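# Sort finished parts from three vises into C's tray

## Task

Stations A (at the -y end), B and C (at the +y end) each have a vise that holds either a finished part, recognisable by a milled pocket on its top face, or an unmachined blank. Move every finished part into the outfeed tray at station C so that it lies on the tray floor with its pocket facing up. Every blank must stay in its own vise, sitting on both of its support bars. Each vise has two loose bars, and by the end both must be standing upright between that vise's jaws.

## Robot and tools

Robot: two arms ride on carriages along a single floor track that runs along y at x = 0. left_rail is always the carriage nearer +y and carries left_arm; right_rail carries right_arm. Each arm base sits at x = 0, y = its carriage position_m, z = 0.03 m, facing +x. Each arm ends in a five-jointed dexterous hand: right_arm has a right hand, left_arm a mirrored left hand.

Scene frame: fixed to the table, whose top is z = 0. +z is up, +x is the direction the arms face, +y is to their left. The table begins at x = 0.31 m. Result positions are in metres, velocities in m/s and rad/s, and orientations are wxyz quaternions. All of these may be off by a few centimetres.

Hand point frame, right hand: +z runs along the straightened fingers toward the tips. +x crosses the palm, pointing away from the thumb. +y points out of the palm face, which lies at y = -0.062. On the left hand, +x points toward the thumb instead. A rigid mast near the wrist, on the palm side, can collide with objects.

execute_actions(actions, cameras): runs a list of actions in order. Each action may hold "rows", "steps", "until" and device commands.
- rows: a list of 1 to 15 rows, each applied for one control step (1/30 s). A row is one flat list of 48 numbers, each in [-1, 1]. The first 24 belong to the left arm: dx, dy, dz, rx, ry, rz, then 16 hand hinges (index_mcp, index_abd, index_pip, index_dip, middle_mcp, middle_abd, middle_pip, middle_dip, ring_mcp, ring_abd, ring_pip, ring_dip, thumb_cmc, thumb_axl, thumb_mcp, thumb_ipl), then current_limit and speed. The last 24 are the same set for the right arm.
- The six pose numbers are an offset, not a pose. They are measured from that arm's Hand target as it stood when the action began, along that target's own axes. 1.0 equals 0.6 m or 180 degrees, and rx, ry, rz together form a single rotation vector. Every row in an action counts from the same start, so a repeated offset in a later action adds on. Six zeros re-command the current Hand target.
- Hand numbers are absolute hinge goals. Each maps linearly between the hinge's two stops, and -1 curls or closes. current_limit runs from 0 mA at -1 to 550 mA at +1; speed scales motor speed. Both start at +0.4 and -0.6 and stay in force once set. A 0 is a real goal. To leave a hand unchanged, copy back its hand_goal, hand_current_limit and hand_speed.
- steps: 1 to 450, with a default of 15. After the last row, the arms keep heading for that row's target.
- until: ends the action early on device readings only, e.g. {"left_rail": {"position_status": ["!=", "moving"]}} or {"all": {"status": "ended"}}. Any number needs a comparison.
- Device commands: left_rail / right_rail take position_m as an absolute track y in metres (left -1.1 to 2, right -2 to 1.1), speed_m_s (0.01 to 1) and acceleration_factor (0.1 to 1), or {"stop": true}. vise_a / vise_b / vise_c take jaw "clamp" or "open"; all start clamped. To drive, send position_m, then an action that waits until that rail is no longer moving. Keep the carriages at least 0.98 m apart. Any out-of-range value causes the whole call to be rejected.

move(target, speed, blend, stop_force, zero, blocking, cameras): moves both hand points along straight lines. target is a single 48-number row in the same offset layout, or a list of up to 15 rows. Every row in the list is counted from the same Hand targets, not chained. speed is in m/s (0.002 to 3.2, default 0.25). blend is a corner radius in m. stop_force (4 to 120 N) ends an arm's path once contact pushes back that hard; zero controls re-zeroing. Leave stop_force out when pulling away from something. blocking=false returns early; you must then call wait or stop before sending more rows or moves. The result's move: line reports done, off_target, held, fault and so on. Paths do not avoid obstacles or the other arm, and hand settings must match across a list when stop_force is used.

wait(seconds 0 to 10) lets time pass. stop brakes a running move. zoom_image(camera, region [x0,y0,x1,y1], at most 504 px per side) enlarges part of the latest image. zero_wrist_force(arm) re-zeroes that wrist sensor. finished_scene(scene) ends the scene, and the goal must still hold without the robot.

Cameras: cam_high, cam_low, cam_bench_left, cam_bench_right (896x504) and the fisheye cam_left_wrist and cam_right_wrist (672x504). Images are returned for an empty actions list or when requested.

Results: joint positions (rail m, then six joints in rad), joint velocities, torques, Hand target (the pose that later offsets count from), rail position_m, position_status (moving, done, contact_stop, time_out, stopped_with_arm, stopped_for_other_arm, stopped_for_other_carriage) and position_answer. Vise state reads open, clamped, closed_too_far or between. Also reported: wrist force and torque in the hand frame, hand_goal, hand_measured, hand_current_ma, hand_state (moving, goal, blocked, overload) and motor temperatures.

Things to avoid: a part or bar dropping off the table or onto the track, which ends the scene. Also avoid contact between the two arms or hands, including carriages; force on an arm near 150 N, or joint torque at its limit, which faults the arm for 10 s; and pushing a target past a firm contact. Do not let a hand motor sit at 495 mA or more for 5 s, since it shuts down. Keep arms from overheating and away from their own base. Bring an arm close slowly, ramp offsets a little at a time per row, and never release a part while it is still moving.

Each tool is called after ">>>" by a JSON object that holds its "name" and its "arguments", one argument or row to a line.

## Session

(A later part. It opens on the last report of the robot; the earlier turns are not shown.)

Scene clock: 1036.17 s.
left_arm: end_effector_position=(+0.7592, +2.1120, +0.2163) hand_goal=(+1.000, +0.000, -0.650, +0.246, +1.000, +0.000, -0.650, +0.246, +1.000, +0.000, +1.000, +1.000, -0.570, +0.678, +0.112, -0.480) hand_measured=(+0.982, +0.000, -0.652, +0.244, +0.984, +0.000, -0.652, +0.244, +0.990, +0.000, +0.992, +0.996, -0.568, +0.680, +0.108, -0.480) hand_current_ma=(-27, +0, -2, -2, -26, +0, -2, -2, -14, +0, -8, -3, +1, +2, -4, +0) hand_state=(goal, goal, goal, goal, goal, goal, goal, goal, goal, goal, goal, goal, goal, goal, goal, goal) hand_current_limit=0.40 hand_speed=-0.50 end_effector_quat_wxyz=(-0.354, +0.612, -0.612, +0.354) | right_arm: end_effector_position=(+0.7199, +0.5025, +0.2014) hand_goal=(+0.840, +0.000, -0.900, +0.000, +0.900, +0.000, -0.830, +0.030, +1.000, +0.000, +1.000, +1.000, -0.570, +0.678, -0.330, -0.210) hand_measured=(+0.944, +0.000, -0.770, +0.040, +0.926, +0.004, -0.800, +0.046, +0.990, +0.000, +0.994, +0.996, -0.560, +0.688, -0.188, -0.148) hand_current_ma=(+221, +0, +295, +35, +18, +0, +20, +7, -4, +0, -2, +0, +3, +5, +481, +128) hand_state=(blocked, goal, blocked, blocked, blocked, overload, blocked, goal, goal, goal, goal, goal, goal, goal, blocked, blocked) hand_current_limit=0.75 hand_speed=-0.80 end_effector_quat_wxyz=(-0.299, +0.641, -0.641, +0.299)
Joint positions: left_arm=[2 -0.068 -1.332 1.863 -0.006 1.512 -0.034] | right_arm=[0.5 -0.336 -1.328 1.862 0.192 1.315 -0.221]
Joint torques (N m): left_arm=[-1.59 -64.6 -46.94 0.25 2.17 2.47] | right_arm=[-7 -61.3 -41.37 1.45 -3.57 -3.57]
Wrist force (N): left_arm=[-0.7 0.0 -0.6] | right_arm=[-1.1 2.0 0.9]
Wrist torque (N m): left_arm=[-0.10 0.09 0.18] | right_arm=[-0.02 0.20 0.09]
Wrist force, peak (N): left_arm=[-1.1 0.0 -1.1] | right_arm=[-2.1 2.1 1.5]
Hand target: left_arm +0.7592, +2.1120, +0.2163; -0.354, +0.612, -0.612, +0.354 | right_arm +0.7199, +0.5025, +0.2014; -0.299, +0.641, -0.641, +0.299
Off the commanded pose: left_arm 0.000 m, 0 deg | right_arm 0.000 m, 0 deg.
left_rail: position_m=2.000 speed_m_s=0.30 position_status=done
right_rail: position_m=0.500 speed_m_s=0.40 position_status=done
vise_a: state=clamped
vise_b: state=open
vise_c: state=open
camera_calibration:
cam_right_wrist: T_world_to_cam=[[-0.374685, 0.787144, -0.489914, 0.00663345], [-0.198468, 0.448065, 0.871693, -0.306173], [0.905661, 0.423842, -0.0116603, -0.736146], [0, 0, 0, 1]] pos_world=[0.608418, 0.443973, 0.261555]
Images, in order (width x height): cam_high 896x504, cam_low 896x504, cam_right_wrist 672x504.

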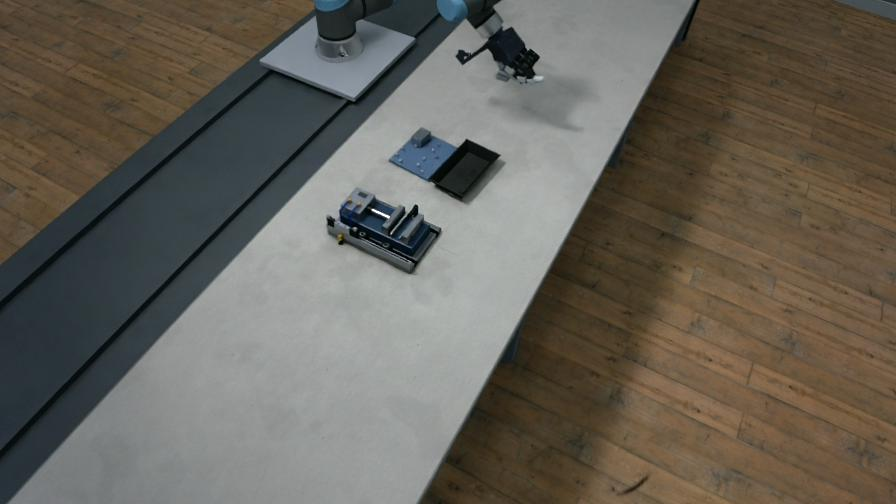

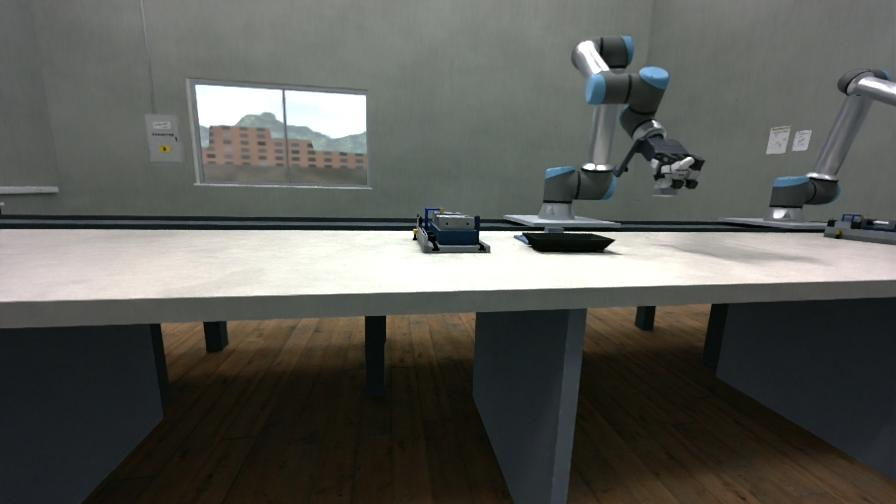

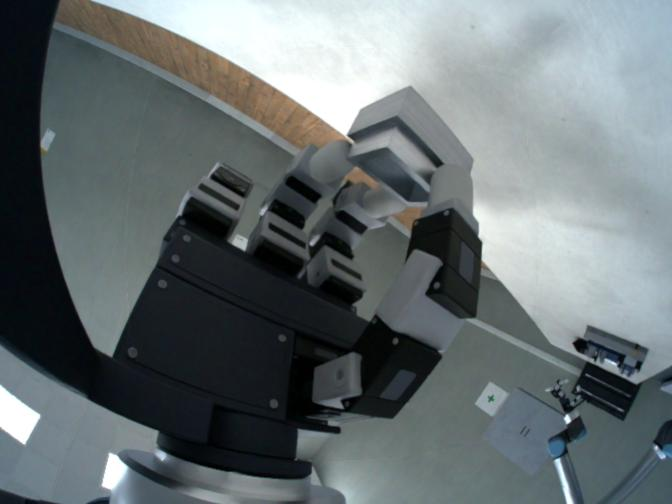

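>>> {"name": "move", "arguments": {
  "target": [0,0,0,0,0,0,1,0,-0.65,0.246,1,0,-0.65,0.246,1,0,1,1,-0.571,0.678,0.112,-0.481,0.4,-0.5,0,0.1915,0.1607,0,0,0,0.84,0,-0.9,0.0,0.9,0,-0.83,0.03,1,0,1,1,-0.571,0.678,-0.33,-0.21,0.75,-0.8],
  "speed": 0.15
}}

>>> {"name": "move", "arguments": {
  "target": [0,0,0,0,0,0,1,0,-0.65,0.246,1,0,-0.65,0.246,1,0,1,1,-0.571,0.678,0.112,-0.481,0.4,-0.5,0,0.0204,0.0171,0,0,0,0.84,0,-0.9,0.0,0.9,0,-0.83,0.03,1,0,1,1,-0.571,0.678,-0.33,-0.21,0.75,-0.8],
  "speed": 0.01,
  "stop_force": 4,
  "cameras": ["cam_right_wrist","cam_high","cam_low"]
}}

>>> {"name": "zoom_image", "arguments": {
  "camera": "cam_right_wrist",
  "region": [300, 50, 540, 240]
}}

>>> {"name": "zoom_image", "arguments": {
  "camera": "cam_high",
  "region": [375, 190, 445, 250]
}}

Scene clock: 1043.80 s.
left_arm: end_effector_position=(+0.7592, +2.1120, +0.2163) hand_goal=(+1.000, +0.000, -0.650, +0.246, +1.000, +0.000, -0.650, +0.246, +1.000, +0.000, +1.000, +1.000, -0.570, +0.678, +0.112, -0.480) hand_measured=(+0.982, +0.000, -0.652, +0.244, +0.984, +0.000, -0.652, +0.244, +0.990, +0.000, +0.992, +0.996, -0.568, +0.680, +0.108, -0.480) hand_current_ma=(-27, +0, -2, -2, -26, +0, -2, -2, -14, +0, -8, -3, +1, +2, -4, +0) hand_state=(goal, goal, goal, goal, goal, goal, goal, goal, goal, goal, goal, goal, goal, goal, goal, goal) hand_current_limit=0.40 hand_speed=-0.50 end_effector_quat_wxyz=(-0.354, +0.612, -0.612, +0.354) | right_arm: end_effector_position=(+0.7200, +0.5025, +0.0515) hand_goal=(+0.840, +0.000, -0.900, +0.000, +0.900, +0.000, -0.830, +0.030, +1.000, +0.000, +1.000, +1.000, -0.570, +0.678, -0.330, -0.210) hand_measured=(+0.944, +0.000, -0.770, +0.040, +0.926, +0.004, -0.800, +0.046, +0.990, +0.000, +0.994, +0.996, -0.560, +0.688, -0.188, -0.148) hand_current_ma=(+221, +0, +295, +35, +18, +0, +20, +7, -4, +0, -2, +0, +3, +5, +481, +128) hand_state=(blocked, goal, blocked, blocked, blocked, overload, blocked, goal, goal, goal, goal, goal, goal, goal, blocked, blocked) hand_current_limit=0.75 hand_speed=-0.80 end_effector_quat_wxyz=(-0.299, +0.641, -0.641, +0.299)
Joint positions: left_arm=[2 -0.068 -1.332 1.863 -0.006 1.512 -0.034] | right_arm=[0.5 -0.336 -1.167 1.966 -0.072 1.315 -0.221]
Joint torques (N m): left_arm=[0 -64.06 -48.52 0.11 1.9 1.84] | right_arm=[2.87 -53.15 -17.9 -0.96 -0.09 3.25]
Wrist force (N): left_arm=[-0.3 0.3 -0.6] | right_arm=[-1.2 1.6 1.9]
Wrist torque (N m): left_arm=[-0.06 0.03 0.21] | right_arm=[-0.13 0.16 0.07]
Wrist force, peak (N): left_arm=[-0.3 0.3 -1.6] | right_arm=[-1.2 2.7 2.0]
Hand target: left_arm +0.7592, +2.1120, +0.2163; -0.354, +0.612, -0.612, +0.354 | right_arm +0.7199, +0.5025, +0.0514; -0.299, +0.641, -0.641, +0.299
Off the commanded pose: left_arm 0.000 m, 0 deg | right_arm 0.000 m, 0 deg.
left_rail: position_m=2.000 speed_m_s=0.30 position_status=done
right_rail: position_m=0.500 speed_m_s=0.40 position_status=done
vise_a: state=clamped
vise_b: state=open
vise_c: state=open
move: done

Scene clock: 1046.20 s.
left_arm: end_effector_position=(+0.7592, +2.1120, +0.2163) hand_goal=(+1.000, +0.000, -0.650, +0.246, +1.000, +0.000, -0.650, +0.246, +1.000, +0.000, +1.000, +1.000, -0.570, +0.678, +0.112, -0.480) hand_measured=(+0.982, +0.000, -0.652, +0.244, +0.984, +0.000, -0.652, +0.244, +0.990, +0.000, +0.992, +0.996, -0.568, +0.680, +0.108, -0.480) hand_current_ma=(-27, +0, -2, -2, -26, +0, -2, -2, -14, +0, -8, -3, +1, +2, -4, +0) hand_state=(goal, goal, goal, goal, goal, goal, goal, goal, goal, goal, goal, goal, goal, goal, goal, goal) hand_current_limit=0.40 hand_speed=-0.50 end_effector_quat_wxyz=(-0.354, +0.612, -0.612, +0.354) | right_arm: end_effector_position=(+0.7199, +0.5025, +0.0354) hand_goal=(+0.840, +0.000, -0.900, +0.000, +0.900, +0.000, -0.830, +0.030, +1.000, +0.000, +1.000, +1.000, -0.570, +0.678, -0.330, -0.210) hand_measured=(+0.944, +0.000, -0.770, +0.040, +0.926, +0.004, -0.800, +0.046, +0.990, +0.000, +0.994, +0.996, -0.560, +0.688, -0.188, -0.148) hand_current_ma=(+221, +0, +295, +35, +18, +0, +20, +7, -4, +0, -2, +0, +3, +5, +481, +128) hand_state=(blocked, goal, blocked, blocked, blocked, overload, blocked, goal, goal, goal, goal, goal, goal, goal, blocked, blocked) hand_current_limit=0.75 hand_speed=-0.80 end_effector_quat_wxyz=(-0.299, +0.641, -0.641, +0.299)
Joint positions: left_arm=[2 -0.068 -1.332 1.863 -0.006 1.512 -0.034] | right_arm=[0.5 -0.336 -1.147 1.974 -0.1 1.315 -0.221]
Joint torques (N m): left_arm=[-0.64 -63.53 -47.81 0.15 2.21 2.33] | right_arm=[8.56 -48.83 -18.06 -1.45 0.6 3.83]
Wrist force (N): left_arm=[-0.5 0.4 -0.9] | right_arm=[-0.6 1.3 2.1]
Wrist torque (N m): left_arm=[-0.04 0.06 0.18] | right_arm=[-0.18 0.08 0.11]
Wrist force, peak (N): left_arm=[-0.4 -0.3 -1.4] | right_arm=[-1.7 1.7 1.7]
Hand target: left_arm +0.7592, +2.1120, +0.2163; -0.354, +0.612, -0.612, +0.354 | right_arm +0.7199, +0.5025, +0.0354; -0.299, +0.641, -0.641, +0.299
Off the commanded pose: left_arm 0.000 m, 0 deg | right_arm 0.000 m, 0 deg.
left_rail: position_m=2.000 speed_m_s=0.30 position_status=done
right_rail: position_m=0.500 speed_m_s=0.40 position_status=done
vise_a: state=clamped
vise_b: state=open
vise_c: state=open
move: done
camera_calibration:
cam_right_wrist: T_world_to_cam=[[-0.374685, 0.787144, -0.489914, -0.0746432], [-0.198468, 0.448065, 0.871693, -0.161559], [0.905661, 0.423842, -0.0116603, -0.73808], [0, 0, 0, 1]] pos_world=[0.608418, 0.443973, 0.0956547]
Images, in order (width x height): cam_high 896x504, cam_low 896x504, cam_right_wrist 672x504.

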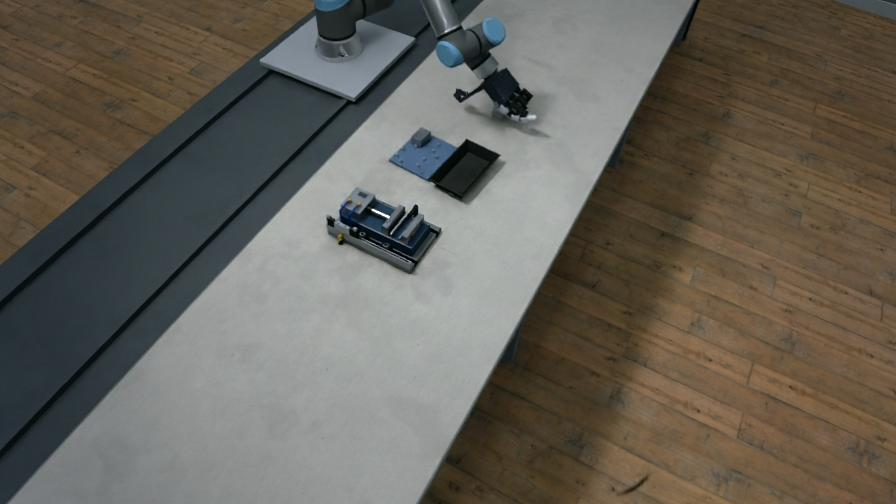

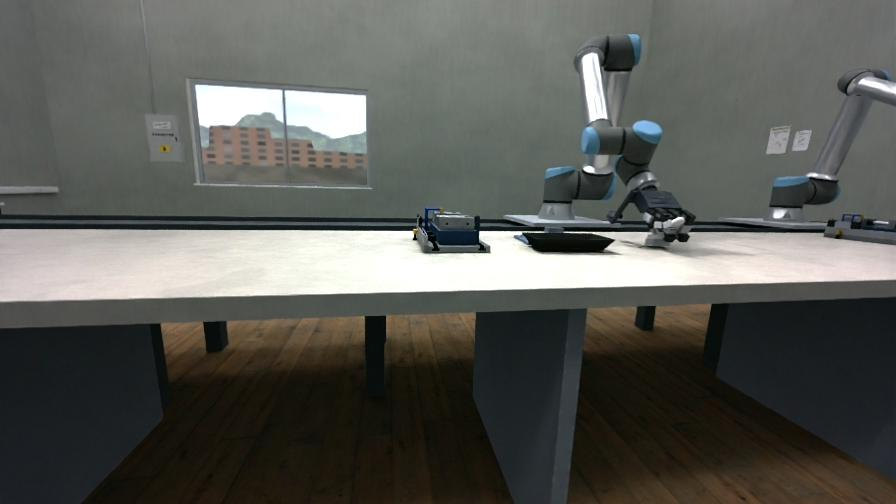

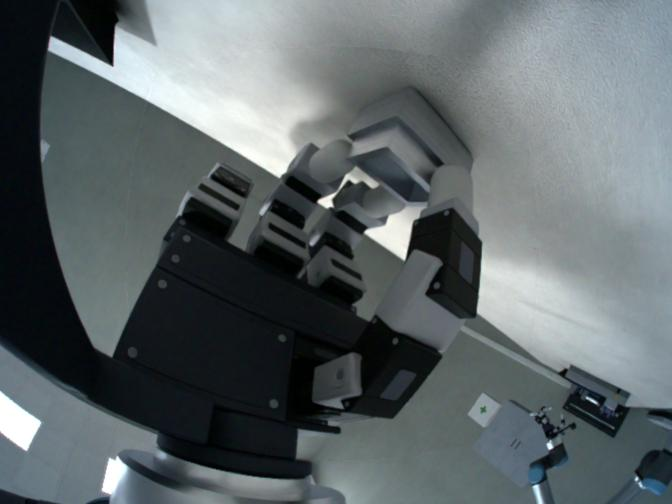

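Scaled by 2.100 from the camera's 672x504 image, which has a finer 960x720 frame.

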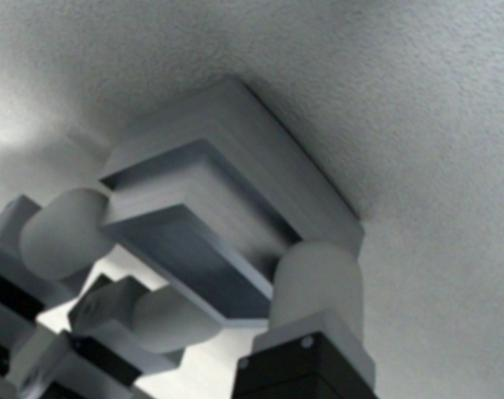

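Scaled by 7.200 from the camera's 896x504 image, which has a finer 1280x720 frame.

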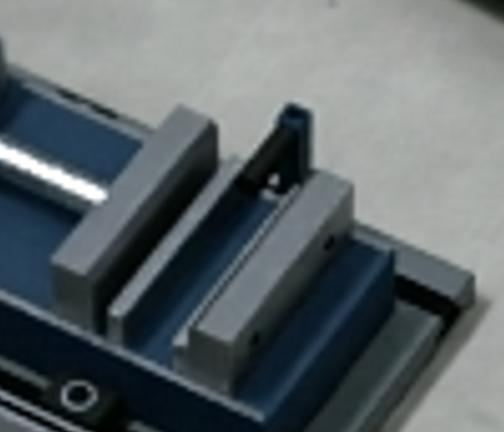

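>>> {"name": "move", "arguments": {
  "target": [0,0,0,0,0,0,1,0,-0.65,0.246,1,0,-0.65,0.246,1,0,1,1,-0.571,0.678,0.112,-0.481,0.4,-0.5,0,0.0128,0.0107,0,0,0,0.84,0,-0.9,0.0,0.9,0,-0.83,0.03,1,0,1,1,-0.571,0.678,-0.33,-0.21,0.75,-0.8],
  "speed": 0.008,
  "stop_force": 5,
  "cameras": ["cam_right_wrist"]
}}

>>> {"name": "zoom_image", "arguments": {
  "camera": "cam_right_wrist",
  "region": [300, 50, 540, 240]
}}

Scene clock: 1052.43 s.
left_arm: end_effector_position=(+0.7592, +2.1120, +0.2163) hand_goal=(+1.000, +0.000, -0.650, +0.246, +1.000, +0.000, -0.650, +0.246, +1.000, +0.000, +1.000, +1.000, -0.570, +0.678, +0.112, -0.480) hand_measured=(+0.982, +0.000, -0.652, +0.244, +0.984, +0.000, -0.652, +0.244, +0.990, +0.000, +0.992, +0.996, -0.568, +0.680, +0.108, -0.480) hand_current_ma=(-27, +0, -2, -2, -26, +0, -2, -2, -14, +0, -8, -3, +1, +2, -4, +0) hand_state=(goal, goal, goal, goal, goal, goal, goal, goal, goal, goal, goal, goal, goal, goal, goal, goal) hand_current_limit=0.40 hand_speed=-0.50 end_effector_quat_wxyz=(-0.354, +0.612, -0.612, +0.354) | right_arm: end_effector_position=(+0.7200, +0.5025, +0.0317) hand_goal=(+0.840, +0.000, -0.900, +0.000, +0.900, +0.000, -0.830, +0.030, +1.000, +0.000, +1.000, +1.000, -0.570, +0.678, -0.330, -0.210) hand_measured=(+0.944, +0.000, -0.780, +0.026, +0.930, +0.008, -0.798, +0.044, +0.990, +0.000, +0.994, +0.996, -0.564, +0.686, -0.186, -0.148) hand_current_ma=(+221, +0, +255, +15, +22, +0, +24, +6, -4, +0, -2, +0, +1, +3, +481, +128) hand_state=(blocked, goal, blocked, blocked, blocked, overload, blocked, goal, goal, goal, goal, goal, goal, goal, blocked, blocked) hand_current_limit=0.75 hand_speed=-0.80 end_effector_quat_wxyz=(-0.299, +0.641, -0.641, +0.299)
Joint positions: left_arm=[2 -0.068 -1.332 1.863 -0.006 1.512 -0.034] | right_arm=[0.5 -0.336 -1.142 1.975 -0.107 1.315 -0.221]
Joint torques (N m): left_arm=[-0.94 -64.47 -47.15 0.36 1.8 2] | right_arm=[0.94 -69.07 -35.95 2.33 -0.17 3.06]
Wrist force (N): left_arm=[-0.5 0.0 -1.2] | right_arm=[-0.6 -0.3 0.3]
Wrist torque (N m): left_arm=[-0.05 0.05 0.19] | right_arm=[-0.21 0.10 0.10]
Wrist force, peak (N): left_arm=[0.0 0.3 -1.6] | right_arm=[-0.6 -4.2 -1.9]
Hand target: left_arm +0.7592, +2.1120, +0.2163; -0.354, +0.612, -0.612, +0.354 | right_arm +0.7200, +0.5025, +0.0317; -0.299, +0.641, -0.641, +0.299 (not the last commanded pose)
Off the commanded pose: left_arm 0.000 m, 0 deg | right_arm 0.006 m, 0 deg.
left_rail: position_m=2.000 speed_m_s=0.30 position_status=done
right_rail: position_m=0.500 speed_m_s=0.40 position_status=done
vise_a: state=clamped
vise_b: state=open
vise_c: state=open
move: contact (right_arm)
camera_calibration:
cam_right_wrist: T_world_to_cam=[[-0.374685, 0.787144, -0.489914, -0.0765049], [-0.198468, 0.448065, 0.871693, -0.158246], [0.905661, 0.423842, -0.0116603, -0.738124], [0, 0, 0, 1]] pos_world=[0.608418, 0.443973, 0.0918547]
Images, in order (width x height): cam_right_wrist 672x504.

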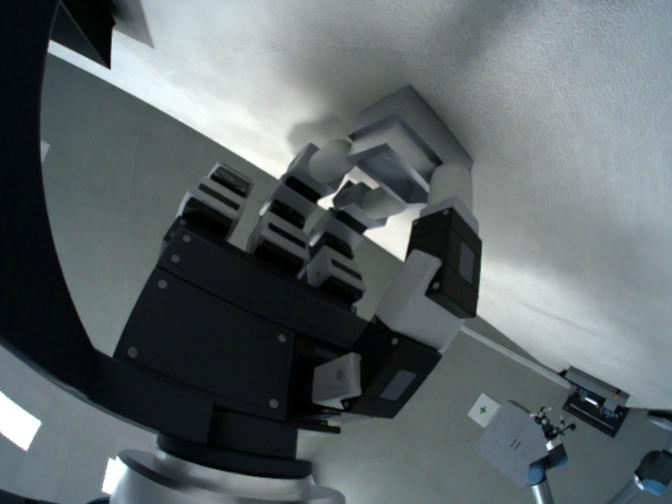

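Scaled by 2.100 from the camera's 672x504 image, which has a finer 960x720 frame.

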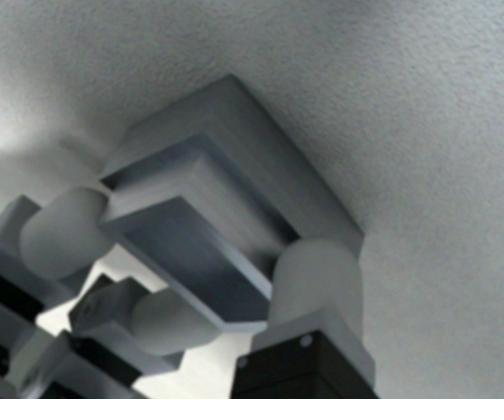

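>>> {"name": "execute_actions", "arguments": {
  "actions": [
    {"rows":[[0,0,0,0,0,0,1,0,-0.65,0.246,1,0,-0.65,0.246,1,0,1,1,-0.571,0.678,0.112,-0.481,0.4,-0.5,0,0,0,0,0,0,0.95,0,-0.76,0.08,0.94,0,-0.78,0.06,1,0,1,1,-0.571,0.678,-0.17,-0.148,0.5,-0.85]],"steps":30},
    {"rows":[[0,0,0,0,0,0,1,0,-0.65,0.246,1,0,-0.65,0.246,1,0,1,1,-0.571,0.678,0.112,-0.481,0.4,-0.5,0,0,0,0,0,0,0.975,0,-0.56,-0.142,0.975,0,-0.56,-0.142,1,0,1,1,-0.571,0.678,-0.05,-0.28,0.4,-0.8]],"steps":30},
    {"rows":[[0,0,0,0,0,0,1,0,-0.65,0.246,1,0,-0.65,0.246,1,0,1,1,-0.571,0.678,0.112,-0.481,0.4,-0.5,0,0,0,0,0,0,0.986,0,-0.372,-0.391,0.986,0,-0.372,-0.391,1,0,1,1,-0.571,0.678,0.022,-0.351,0.4,-0.7]],"steps":30}
  ],
  "cameras": ["cam_right_wrist"]
}}

>>> {"name": "move", "arguments": {
  "target": [0,0,0,0,0,0,1,0,-0.65,0.246,1,0,-0.65,0.246,1,0,1,1,-0.571,0.678,0.112,-0.481,0.4,-0.5,0,-0.2553,-0.2143,0,0,0,0.986,0,-0.372,-0.391,0.986,0,-0.372,-0.391,1,0,1,1,-0.571,0.678,0.022,-0.351,0.4,-0.7],
  "speed": 0.15,
  "cameras": ["cam_right_wrist","cam_high"]
}}

Scene clock: 1067.13 s.
left_arm: end_effector_position=(+0.7592, +2.1120, +0.2163) hand_goal=(+1.000, +0.000, -0.650, +0.246, +1.000, +0.000, -0.650, +0.246, +1.000, +0.000, +1.000, +1.000, -0.570, +0.678, +0.112, -0.480) hand_measured=(+0.982, +0.000, -0.652, +0.244, +0.984, +0.000, -0.652, +0.244, +0.990, +0.000, +0.992, +0.996, -0.568, +0.680, +0.108, -0.480) hand_current_ma=(-27, +0, -2, -2, -26, +0, -2, -2, -14, +0, -8, -3, +1, +2, -4, +0) hand_state=(goal, goal, goal, goal, goal, goal, goal, goal, goal, goal, goal, goal, goal, goal, goal, goal) hand_current_limit=0.40 hand_speed=-0.50 end_effector_quat_wxyz=(-0.354, +0.612, -0.612, +0.354) | right_arm: end_effector_position=(+0.7200, +0.5025, +0.0317) hand_goal=(+0.986, +0.000, -0.372, -0.390, +0.986, +0.000, -0.372, -0.390, +1.000, +0.000, +1.000, +1.000, -0.570, +0.678, +0.022, -0.350) hand_measured=(+0.970, +0.000, -0.374, -0.386, +0.966, +0.008, -0.374, -0.386, +0.990, +0.000, +0.994, +0.996, -0.568, +0.680, +0.018, -0.348) hand_current_ma=(-7, +0, +0, +1, -11, +0, +0, +1, -4, +0, -2, +0, +0, +0, -1, +1) hand_state=(goal, goal, goal, goal, goal, overload, goal, goal, goal, goal, goal, goal, goal, goal, goal, goal) hand_current_limit=0.40 hand_speed=-0.70 end_effector_quat_wxyz=(-0.299, +0.641, -0.641, +0.299)
Joint positions: left_arm=[2 -0.068 -1.332 1.863 -0.006 1.512 -0.034] | right_arm=[0.5 -0.336 -1.142 1.975 -0.107 1.315 -0.221]
Joint torques (N m): left_arm=[1.64 -66.97 -46.98 0.25 2.19 2.52] | right_arm=[4.12 -60.12 -20.92 0 -0.15 2.96]
Wrist force (N): left_arm=[-0.1 0.1 -1.0] | right_arm=[-1.7 -0.2 0.3]
Wrist torque (N m): left_arm=[-0.06 0.00 0.22] | right_arm=[-0.15 0.23 0.02]
Wrist force, peak (N): left_arm=[-0.7 0.3 -1.4] | right_arm=[-1.9 -1.8 -0.4]
Hand target: left_arm +0.7592, +2.1120, +0.2163; -0.354, +0.612, -0.612, +0.354 | right_arm +0.7200, +0.5025, +0.0317; -0.299, +0.641, -0.641, +0.299
Off the commanded pose: left_arm 0.000 m, 0 deg | right_arm 0.000 m, 0 deg.
left_rail: position_m=2.000 speed_m_s=0.30 position_status=done
right_rail: position_m=0.500 speed_m_s=0.40 position_status=done
vise_a: state=clamped
vise_b: state=open
vise_c: state=open
camera_calibration:
cam_right_wrist: T_world_to_cam=[[-0.374624, 0.787126, -0.48999, -0.076478], [-0.19858, 0.448096, 0.871651, -0.158276], [0.905662, 0.423844, -0.0115602, -0.738133], [0, 0, 0, 1]] pos_world=[0.608418, 0.443973, 0.0919546]
Images, in order (width x height): cam_right_wrist 672x504.

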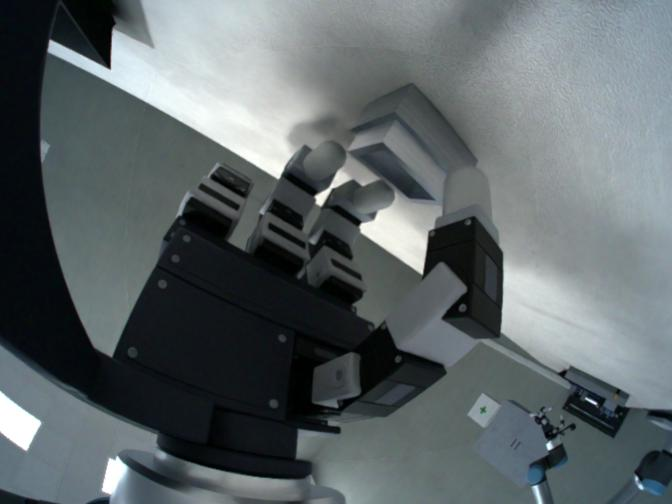

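Scene clock: 1068.97 s.
left_arm: end_effector_position=(+0.7592, +2.1120, +0.2163) hand_goal=(+1.000, +0.000, -0.650, +0.246, +1.000, +0.000, -0.650, +0.246, +1.000, +0.000, +1.000, +1.000, -0.570, +0.678, +0.112, -0.480) hand_measured=(+0.982, +0.000, -0.652, +0.244, +0.984, +0.000, -0.652, +0.244, +0.990, +0.000, +0.992, +0.996, -0.568, +0.680, +0.108, -0.480) hand_current_ma=(-27, +0, -2, -2, -26, +0, -2, -2, -14, +0, -8, -3, +1, +2, -4, +0) hand_state=(goal, goal, goal, goal, goal, goal, goal, goal, goal, goal, goal, goal, goal, goal, goal, goal) hand_current_limit=0.40 hand_speed=-0.50 end_effector_quat_wxyz=(-0.354, +0.612, -0.612, +0.354) | right_arm: end_effector_position=(+0.7199, +0.5025, +0.2316) hand_goal=(+0.986, +0.000, -0.372, -0.390, +0.986, +0.000, -0.372, -0.390, +1.000, +0.000, +1.000, +1.000, -0.570, +0.678, +0.022, -0.350) hand_measured=(+0.970, +0.000, -0.374, -0.386, +0.968, +0.008, -0.374, -0.386, +0.990, +0.000, +0.994, +0.996, -0.568, +0.680, +0.018, -0.348) hand_current_ma=(-7, +0, +0, +1, -10, +0, +0, +1, -4, +0, -2, +0, +0, +0, -1, +1) hand_state=(goal, goal, goal, goal, goal, overload, goal, goal, goal, goal, goal, goal, goal, goal, goal, goal) hand_current_limit=0.40 hand_speed=-0.70 end_effector_quat_wxyz=(-0.299, +0.641, -0.641, +0.299)
Joint positions: left_arm=[2 -0.068 -1.332 1.863 -0.006 1.512 -0.034] | right_arm=[0.5 -0.336 -1.353 1.834 0.246 1.315 -0.221]
Joint torques (N m): left_arm=[0.13 -63.9 -47.74 -0.22 1.98 2.53] | right_arm=[-11.27 -61.64 -44.17 2.81 -2.35 -3.25]
Wrist force (N): left_arm=[-0.1 0.2 -0.9] | right_arm=[-1.3 -0.2 0.1]
Wrist torque (N m): left_arm=[-0.05 0.01 0.22] | right_arm=[-0.17 0.22 -0.03]
Wrist force, peak (N): left_arm=[-0.6 0.1 -1.3] | right_arm=[-1.6 0.8 1.4]
Hand target: left_arm +0.7592, +2.1120, +0.2163; -0.354, +0.612, -0.612, +0.354 | right_arm +0.7199, +0.5025, +0.2317; -0.299, +0.641, -0.641, +0.299
Off the commanded pose: left_arm 0.000 m, 0 deg | right_arm 0.000 m, 0 deg.
left_rail: position_m=2.000 speed_m_s=0.30 position_status=done
right_rail: position_m=0.500 speed_m_s=0.40 position_status=done
vise_a: state=clamped
vise_b: state=open
vise_c: state=open
move: done
camera_calibration:
cam_right_wrist: T_world_to_cam=[[-0.3747, 0.787179, -0.489845, 0.0214142], [-0.198438, 0.448003, 0.871731, -0.332607], [0.905661, 0.423842, -0.0116603, -0.735702], [0, 0, 0, 1]] pos_world=[0.608318, 0.443973, 0.291855]
Images, in order (width x height): cam_high 896x504, cam_right_wrist 672x504.

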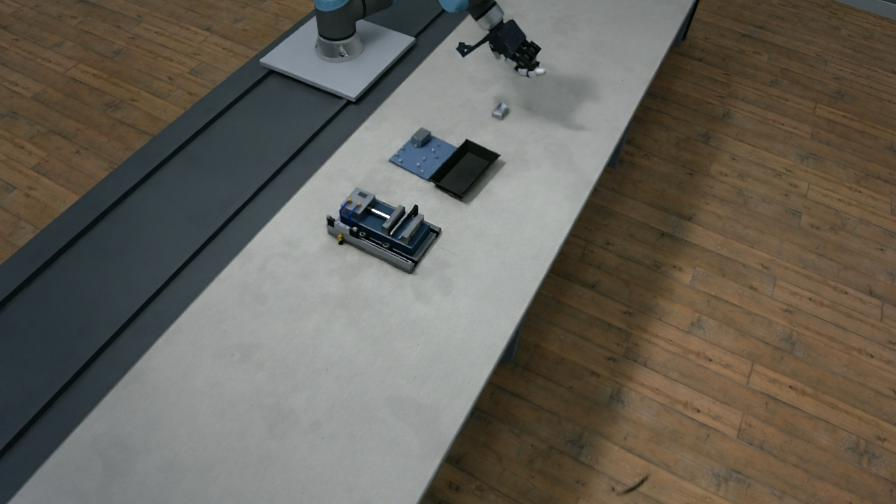

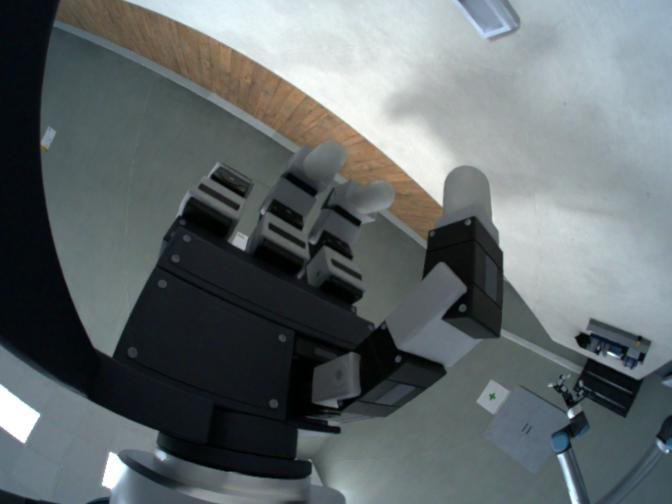

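>>> {"name": "execute_actions", "arguments": {
  "actions": [
    {"right_rail":{"position_m":-1.2,"speed_m_s":1.0,"acceleration_factor":1.0},"steps":150,"until":{"right_rail":{"position_status":["!=","moving"]}}},
    {"left_rail":{"position_m":0.5,"speed_m_s":1.0,"acceleration_factor":1.0},"steps":150,"until":{"left_rail":{"position_status":["!=","moving"]}}}
  ]
}}

>>> {"name": "move", "arguments": {
  "target": [0.1825,0.094,0.0297,0,0,0,1,0,-0.65,0.246,1,0,-0.65,0.246,1,0,1,1,-0.571,0.678,0.112,-0.481,0.4,-0.5,0,0,0,0,0,0,0.986,0,-0.372,-0.391,0.986,0,-0.372,-0.391,1,0,1,1,-0.571,0.678,0.022,-0.351,0.4,-0.7],
  "speed": 0.15,
  "cameras": ["cam_left_wrist","cam_high","cam_low"]
}}

>>> {"name": "zoom_image", "arguments": {
  "camera": "cam_left_wrist",
  "region": [100, 0, 400, 250]
}}

>>> {"name": "zoom_image", "arguments": {
  "camera": "cam_high",
  "region": [440, 50, 560, 160]
}}

Scene clock: 1083.80 s.
left_arm: end_effector_position=(+0.7592, +0.6120, +0.2163) hand_goal=(+1.000, +0.000, -0.650, +0.246, +1.000, +0.000, -0.650, +0.246, +1.000, +0.000, +1.000, +1.000, -0.570, +0.678, +0.112, -0.480) hand_measured=(+0.982, +0.000, -0.652, +0.244, +0.984, +0.000, -0.652, +0.244, +0.990, +0.000, +0.992, +0.996, -0.568, +0.680, +0.108, -0.480) hand_current_ma=(-27, +0, -2, -2, -25, +0, -2, -2, -14, +0, -8, -3, +1, +2, -3, +0) hand_state=(goal, goal, goal, goal, goal, goal, goal, goal, goal, goal, goal, goal, goal, goal, goal, goal) hand_current_limit=0.40 hand_speed=-0.50 end_effector_quat_wxyz=(-0.354, +0.612, -0.612, +0.354) | right_arm: end_effector_position=(+0.7199, -1.1975, +0.2317) hand_goal=(+0.986, +0.000, -0.372, -0.390, +0.986, +0.000, -0.372, -0.390, +1.000, +0.000, +1.000, +1.000, -0.570, +0.678, +0.022, -0.350) hand_measured=(+0.970, +0.000, -0.374, -0.386, +0.968, +0.008, -0.374, -0.386, +0.990, +0.000, +0.994, +0.996, -0.568, +0.680, +0.018, -0.348) hand_current_ma=(-7, +0, +0, +1, -10, +0, +0, +1, -4, +0, -2, +0, +0, +0, -1, +1) hand_state=(goal, goal, goal, goal, goal, overload, goal, goal, goal, goal, goal, goal, goal, goal, goal, goal) hand_current_limit=0.40 hand_speed=-0.70 end_effector_quat_wxyz=(-0.299, +0.641, -0.641, +0.299)
Joint positions: left_arm=[0.5 -0.068 -1.332 1.863 -0.006 1.512 -0.034] | right_arm=[-1.2 -0.336 -1.353 1.834 0.246 1.315 -0.221]
Joint torques (N m): left_arm=[5.33 -61.01 -40.27 0.19 1.89 2.1] | right_arm=[7.19 -63.77 -31.64 -0.31 -2.14 -2.9]
Wrist force (N): left_arm=[0.0 0.1 -0.9] | right_arm=[-1.3 0.3 0.2]
Wrist torque (N m): left_arm=[-0.08 -0.01 0.23] | right_arm=[-0.12 0.20 0.00]
Wrist force, peak (N): left_arm=[-2.7 0.1 -0.9] | right_arm=[-3.6 0.3 0.4]
Hand target: left_arm +0.7592, +0.6120, +0.2163; -0.354, +0.612, -0.612, +0.354 | right_arm +0.7199, -1.1975, +0.2317; -0.299, +0.641, -0.641, +0.299
Off the commanded pose: left_arm 0.000 m, 0 deg | right_arm 0.000 m, 0 deg.
left_rail: position_m=0.500 position_status=done
right_rail: position_m=-1.200 position_status=done
vise_a: state=clamped
vise_b: state=open
vise_c: state=open

Scene clock: 1085.10 s.
left_arm: end_effector_position=(+0.7465, +0.5025, +0.1586) hand_goal=(+1.000, +0.000, -0.650, +0.246, +1.000, +0.000, -0.650, +0.246, +1.000, +0.000, +1.000, +1.000, -0.570, +0.678, +0.112, -0.480) hand_measured=(+0.982, +0.000, -0.652, +0.244, +0.984, +0.000, -0.652, +0.244, +0.990, +0.000, +0.992, +0.996, -0.568, +0.680, +0.108, -0.480) hand_current_ma=(-27, +0, -2, -2, -25, +0, -2, -2, -14, +0, -8, -3, +1, +2, -3, +0) hand_state=(goal, goal, goal, goal, goal, goal, goal, goal, goal, goal, goal, goal, goal, goal, goal, goal) hand_current_limit=0.40 hand_speed=-0.50 end_effector_quat_wxyz=(-0.354, +0.612, -0.612, +0.354) | right_arm: end_effector_position=(+0.7199, -1.1975, +0.2317) hand_goal=(+0.986, +0.000, -0.372, -0.390, +0.986, +0.000, -0.372, -0.390, +1.000, +0.000, +1.000, +1.000, -0.570, +0.678, +0.022, -0.350) hand_measured=(+0.970, +0.000, -0.374, -0.386, +0.968, +0.008, -0.374, -0.386, +0.990, +0.000, +0.994, +0.996, -0.568, +0.680, +0.018, -0.348) hand_current_ma=(-7, +0, +0, +1, -10, +0, +0, +1, -4, +0, -2, +0, +0, +0, -1, +1) hand_state=(goal, goal, goal, goal, goal, overload, goal, goal, goal, goal, goal, goal, goal, goal, goal, goal) hand_current_limit=0.40 hand_speed=-0.70 end_effector_quat_wxyz=(-0.299, +0.641, -0.641, +0.299)
Joint positions: left_arm=[0.5 -0.263 -1.315 1.964 -0.11 1.343 -0.134] | right_arm=[-1.2 -0.336 -1.353 1.834 0.246 1.315 -0.221]
Joint torques (N m): left_arm=[-5.69 -47.12 -26.44 -0.82 -2.81 -3.94] | right_arm=[8.19 -61.51 -27.11 -0.55 -2.27 -2.8]
Wrist force (N): left_arm=[-0.2 -0.1 -1.2] | right_arm=[-1.1 0.1 0.3]
Wrist torque (N m): left_arm=[-0.05 -0.03 0.14] | right_arm=[-0.14 0.17 0.01]
Wrist force, peak (N): left_arm=[0.7 0.2 -1.6] | right_arm=[-1.7 0.5 0.6]
Hand target: left_arm +0.7465, +0.5024, +0.1585; -0.354, +0.612, -0.612, +0.354 | right_arm +0.7199, -1.1975, +0.2317; -0.299, +0.641, -0.641, +0.299
Off the commanded pose: left_arm 0.000 m, 0 deg | right_arm 0.000 m, 0 deg.
left_rail: position_m=0.500 position_status=done
right_rail: position_m=-1.200 position_status=done
vise_a: state=clamped
vise_b: state=open
vise_c: state=open
move: done
camera_calibration:
cam_left_wrist: T_world_to_cam=[[0.33004, 0.738406, 0.588073, -0.737818], [-0.364517, -0.474966, 0.800959, 0.345459], [0.870747, -0.478711, 0.112404, -0.305601], [0, 0, 0, 1]] pos_world=[0.635537, 0.562595, 0.191544]
Images, in order (width x height): cam_high 896x504, cam_low 896x504, cam_left_wrist 672x504.

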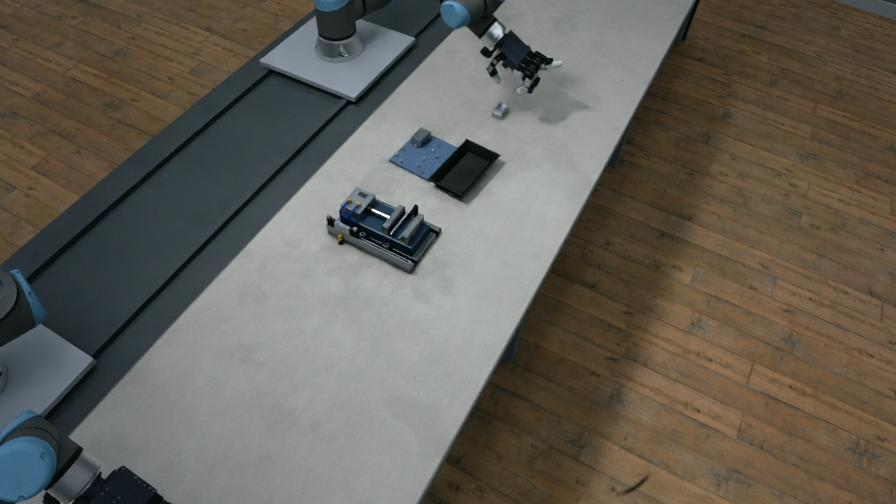

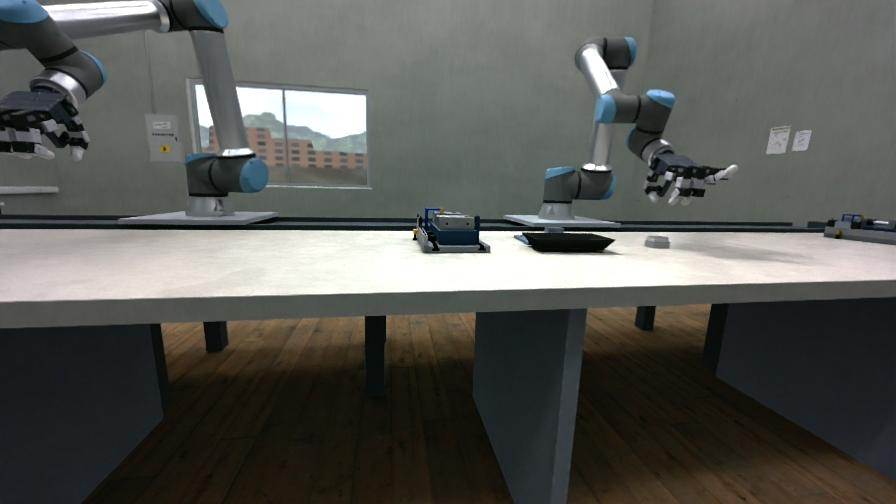

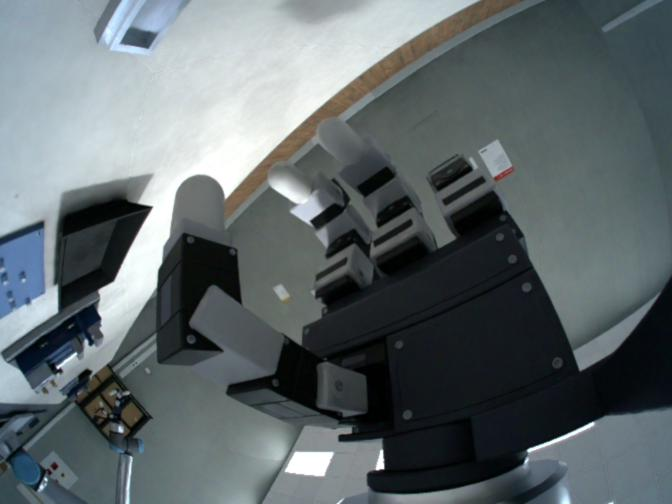

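Scaled by 1.680 from the camera's 672x504 image, which has a finer 960x720 frame.

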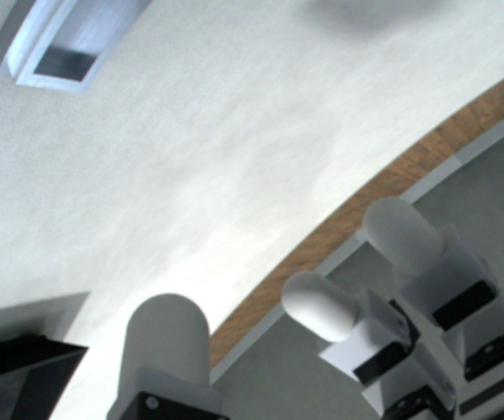

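Scaled by 4.200 from the camera's 896x504 image, which has a finer 1280x720 frame.

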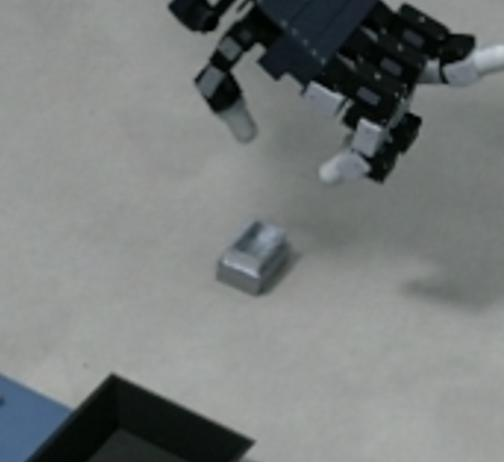

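>>> {"name": "move", "arguments": {
  "target": [-0.0042,0.0757,-0.0025,0,0,0,1,0,-0.65,0.246,1,0,-0.65,0.246,1,0,1,1,-0.571,0.678,0.112,-0.481,0.4,-0.5,0,0,0,0,0,0,0.986,0,-0.372,-0.391,0.986,0,-0.372,-0.391,1,0,1,1,-0.571,0.678,0.022,-0.351,0.4,-0.7],
  "speed": 0.1,
  "cameras": ["cam_left_wrist","cam_high","cam_low"]
}}

>>> {"name": "zoom_image", "arguments": {
  "camera": "cam_left_wrist",
  "region": [100, 0, 400, 250]
}}

>>> {"name": "zoom_image", "arguments": {
  "camera": "cam_high",
  "region": [450, 60, 550, 150]
}}

>>> {"name": "zoom_image", "arguments": {
  "camera": "cam_low",
  "region": [600, 150, 740, 260]
}}

Scene clock: 1099.73 s.
left_arm: end_effector_position=(+0.7225, +0.5050, +0.1200) hand_goal=(+1.000, +0.000, -0.650, +0.246, +1.000, +0.000, -0.650, +0.246, +1.000, +0.000, +1.000, +1.000, -0.570, +0.678, +0.112, -0.480) hand_measured=(+0.984, +0.000, -0.652, +0.244, +0.984, +0.000, -0.652, +0.244, +0.990, +0.000, +0.992, +0.996, -0.568, +0.680, +0.108, -0.480) hand_current_ma=(-27, +0, -2, -2, -25, +0, -2, -2, -14, +0, -8, -3, +1, +2, -3, +0) hand_state=(goal, goal, goal, goal, goal, goal, goal, goal, goal, goal, goal, goal, goal, goal, goal, goal) hand_current_limit=0.40 hand_speed=-0.50 end_effector_quat_wxyz=(-0.354, +0.612, -0.612, +0.354) | right_arm: end_effector_position=(+0.7199, -1.1975, +0.2317) hand_goal=(+0.986, +0.000, -0.372, -0.390, +0.986, +0.000, -0.372, -0.390, +1.000, +0.000, +1.000, +1.000, -0.570, +0.678, +0.022, -0.350) hand_measured=(+0.970, +0.000, -0.374, -0.386, +0.968, +0.008, -0.374, -0.386, +0.990, +0.000, +0.994, +0.996, -0.568, +0.680, +0.018, -0.348) hand_current_ma=(-7, +0, +0, +1, -10, +0, +0, +1, -4, +0, -2, +0, +0, +0, -1, +1) hand_state=(goal, goal, goal, goal, goal, overload, goal, goal, goal, goal, goal, goal, goal, goal, goal, goal) hand_current_limit=0.40 hand_speed=-0.70 end_effector_quat_wxyz=(-0.299, +0.641, -0.641, +0.299)
Joint positions: left_arm=[0.5 -0.271 -1.306 2.038 -0.193 1.337 -0.138] | right_arm=[-1.2 -0.336 -1.353 1.834 0.246 1.315 -0.221]
Joint torques (N m): left_arm=[-11.47 -45.49 -23.62 -1.46 -2.61 -3.16] | right_arm=[1.28 -65.8 -26.14 -1.07 -2.23 -1.37]
Wrist force (N): left_arm=[-0.6 0.1 -0.9] | right_arm=[-0.9 0.7 0.4]
Wrist torque (N m): left_arm=[-0.04 0.06 0.17] | right_arm=[-0.08 0.15 0.04]
Wrist force, peak (N): left_arm=[-0.8 -0.3 -1.4] | right_arm=[-1.6 0.7 0.6]
Hand target: left_arm +0.7225, +0.5050, +0.1199; -0.354, +0.612, -0.612, +0.354 | right_arm +0.7199, -1.1975, +0.2317; -0.299, +0.641, -0.641, +0.299
Off the commanded pose: left_arm 0.000 m, 0 deg | right_arm 0.000 m, 0 deg.
left_rail: position_m=0.500 position_status=done
right_rail: position_m=-1.200 position_status=done
vise_a: state=clamped
vise_b: state=open
vise_c: state=open
move: done
camera_calibration:
cam_left_wrist: T_world_to_cam=[[0.33004, 0.738406, 0.588073, -0.709135], [-0.364517, -0.474966, 0.800959, 0.368771], [0.870747, -0.478711, 0.112404, -0.279266], [0, 0, 0, 1]] pos_world=[0.611637, 0.565095, 0.153044]
Images, in order (width x height): cam_high 896x504, cam_low 896x504, cam_left_wrist 672x504.

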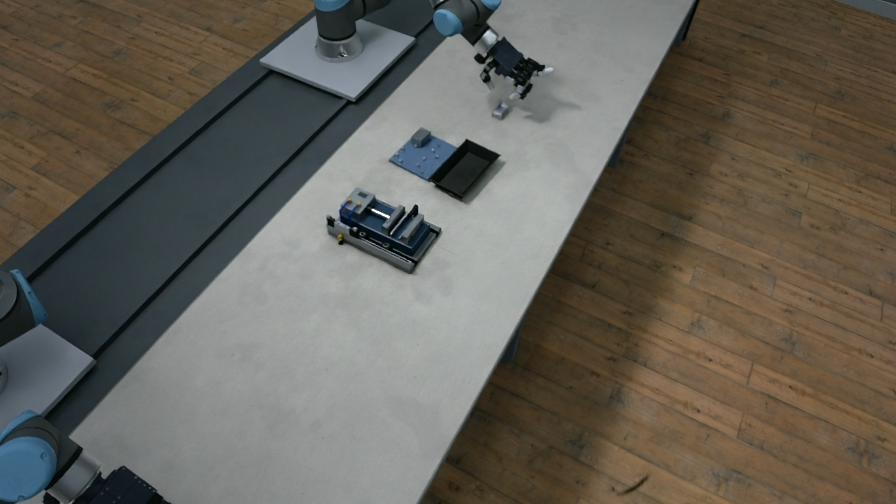

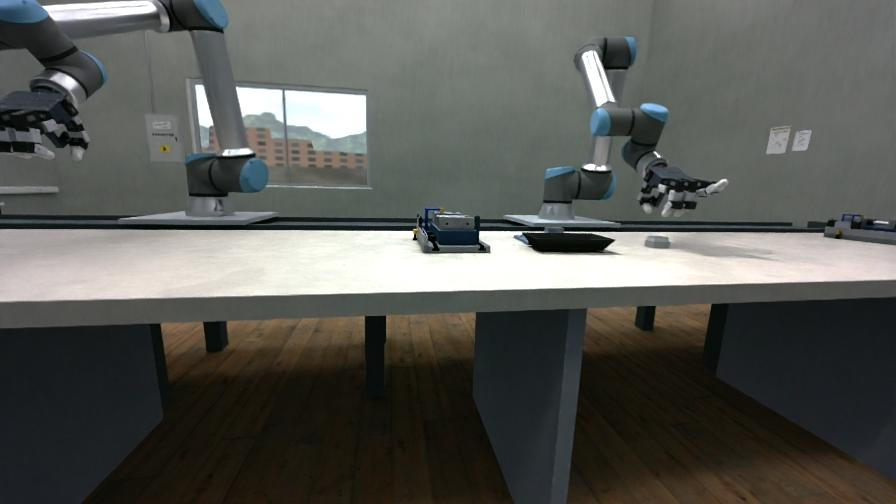

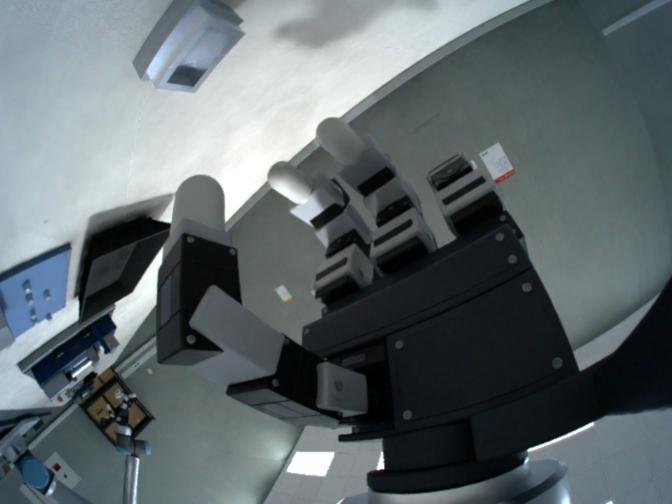

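Scaled by 1.680 from the camera's 672x504 image, which has a finer 960x720 frame.

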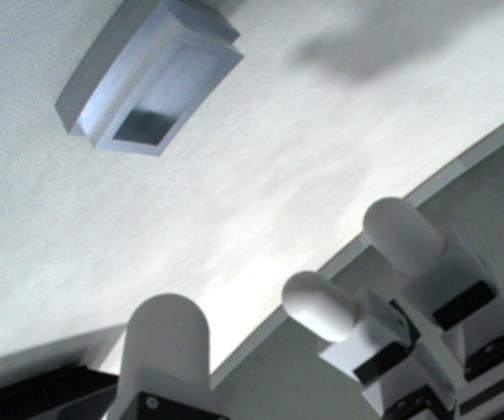

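Scaled by 5.040 from the camera's 896x504 image, which has a finer 1280x720 frame.

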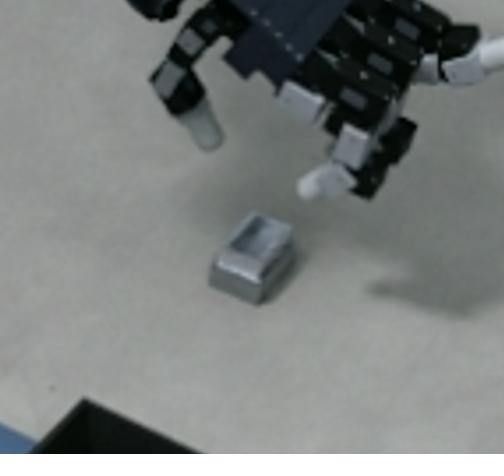

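Scaled by 3.600 from the camera's 896x504 image, which has a finer 1280x720 frame.

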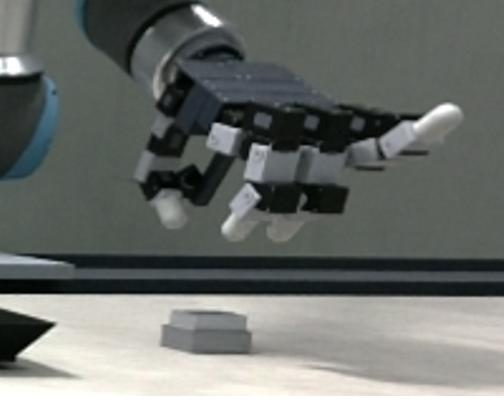

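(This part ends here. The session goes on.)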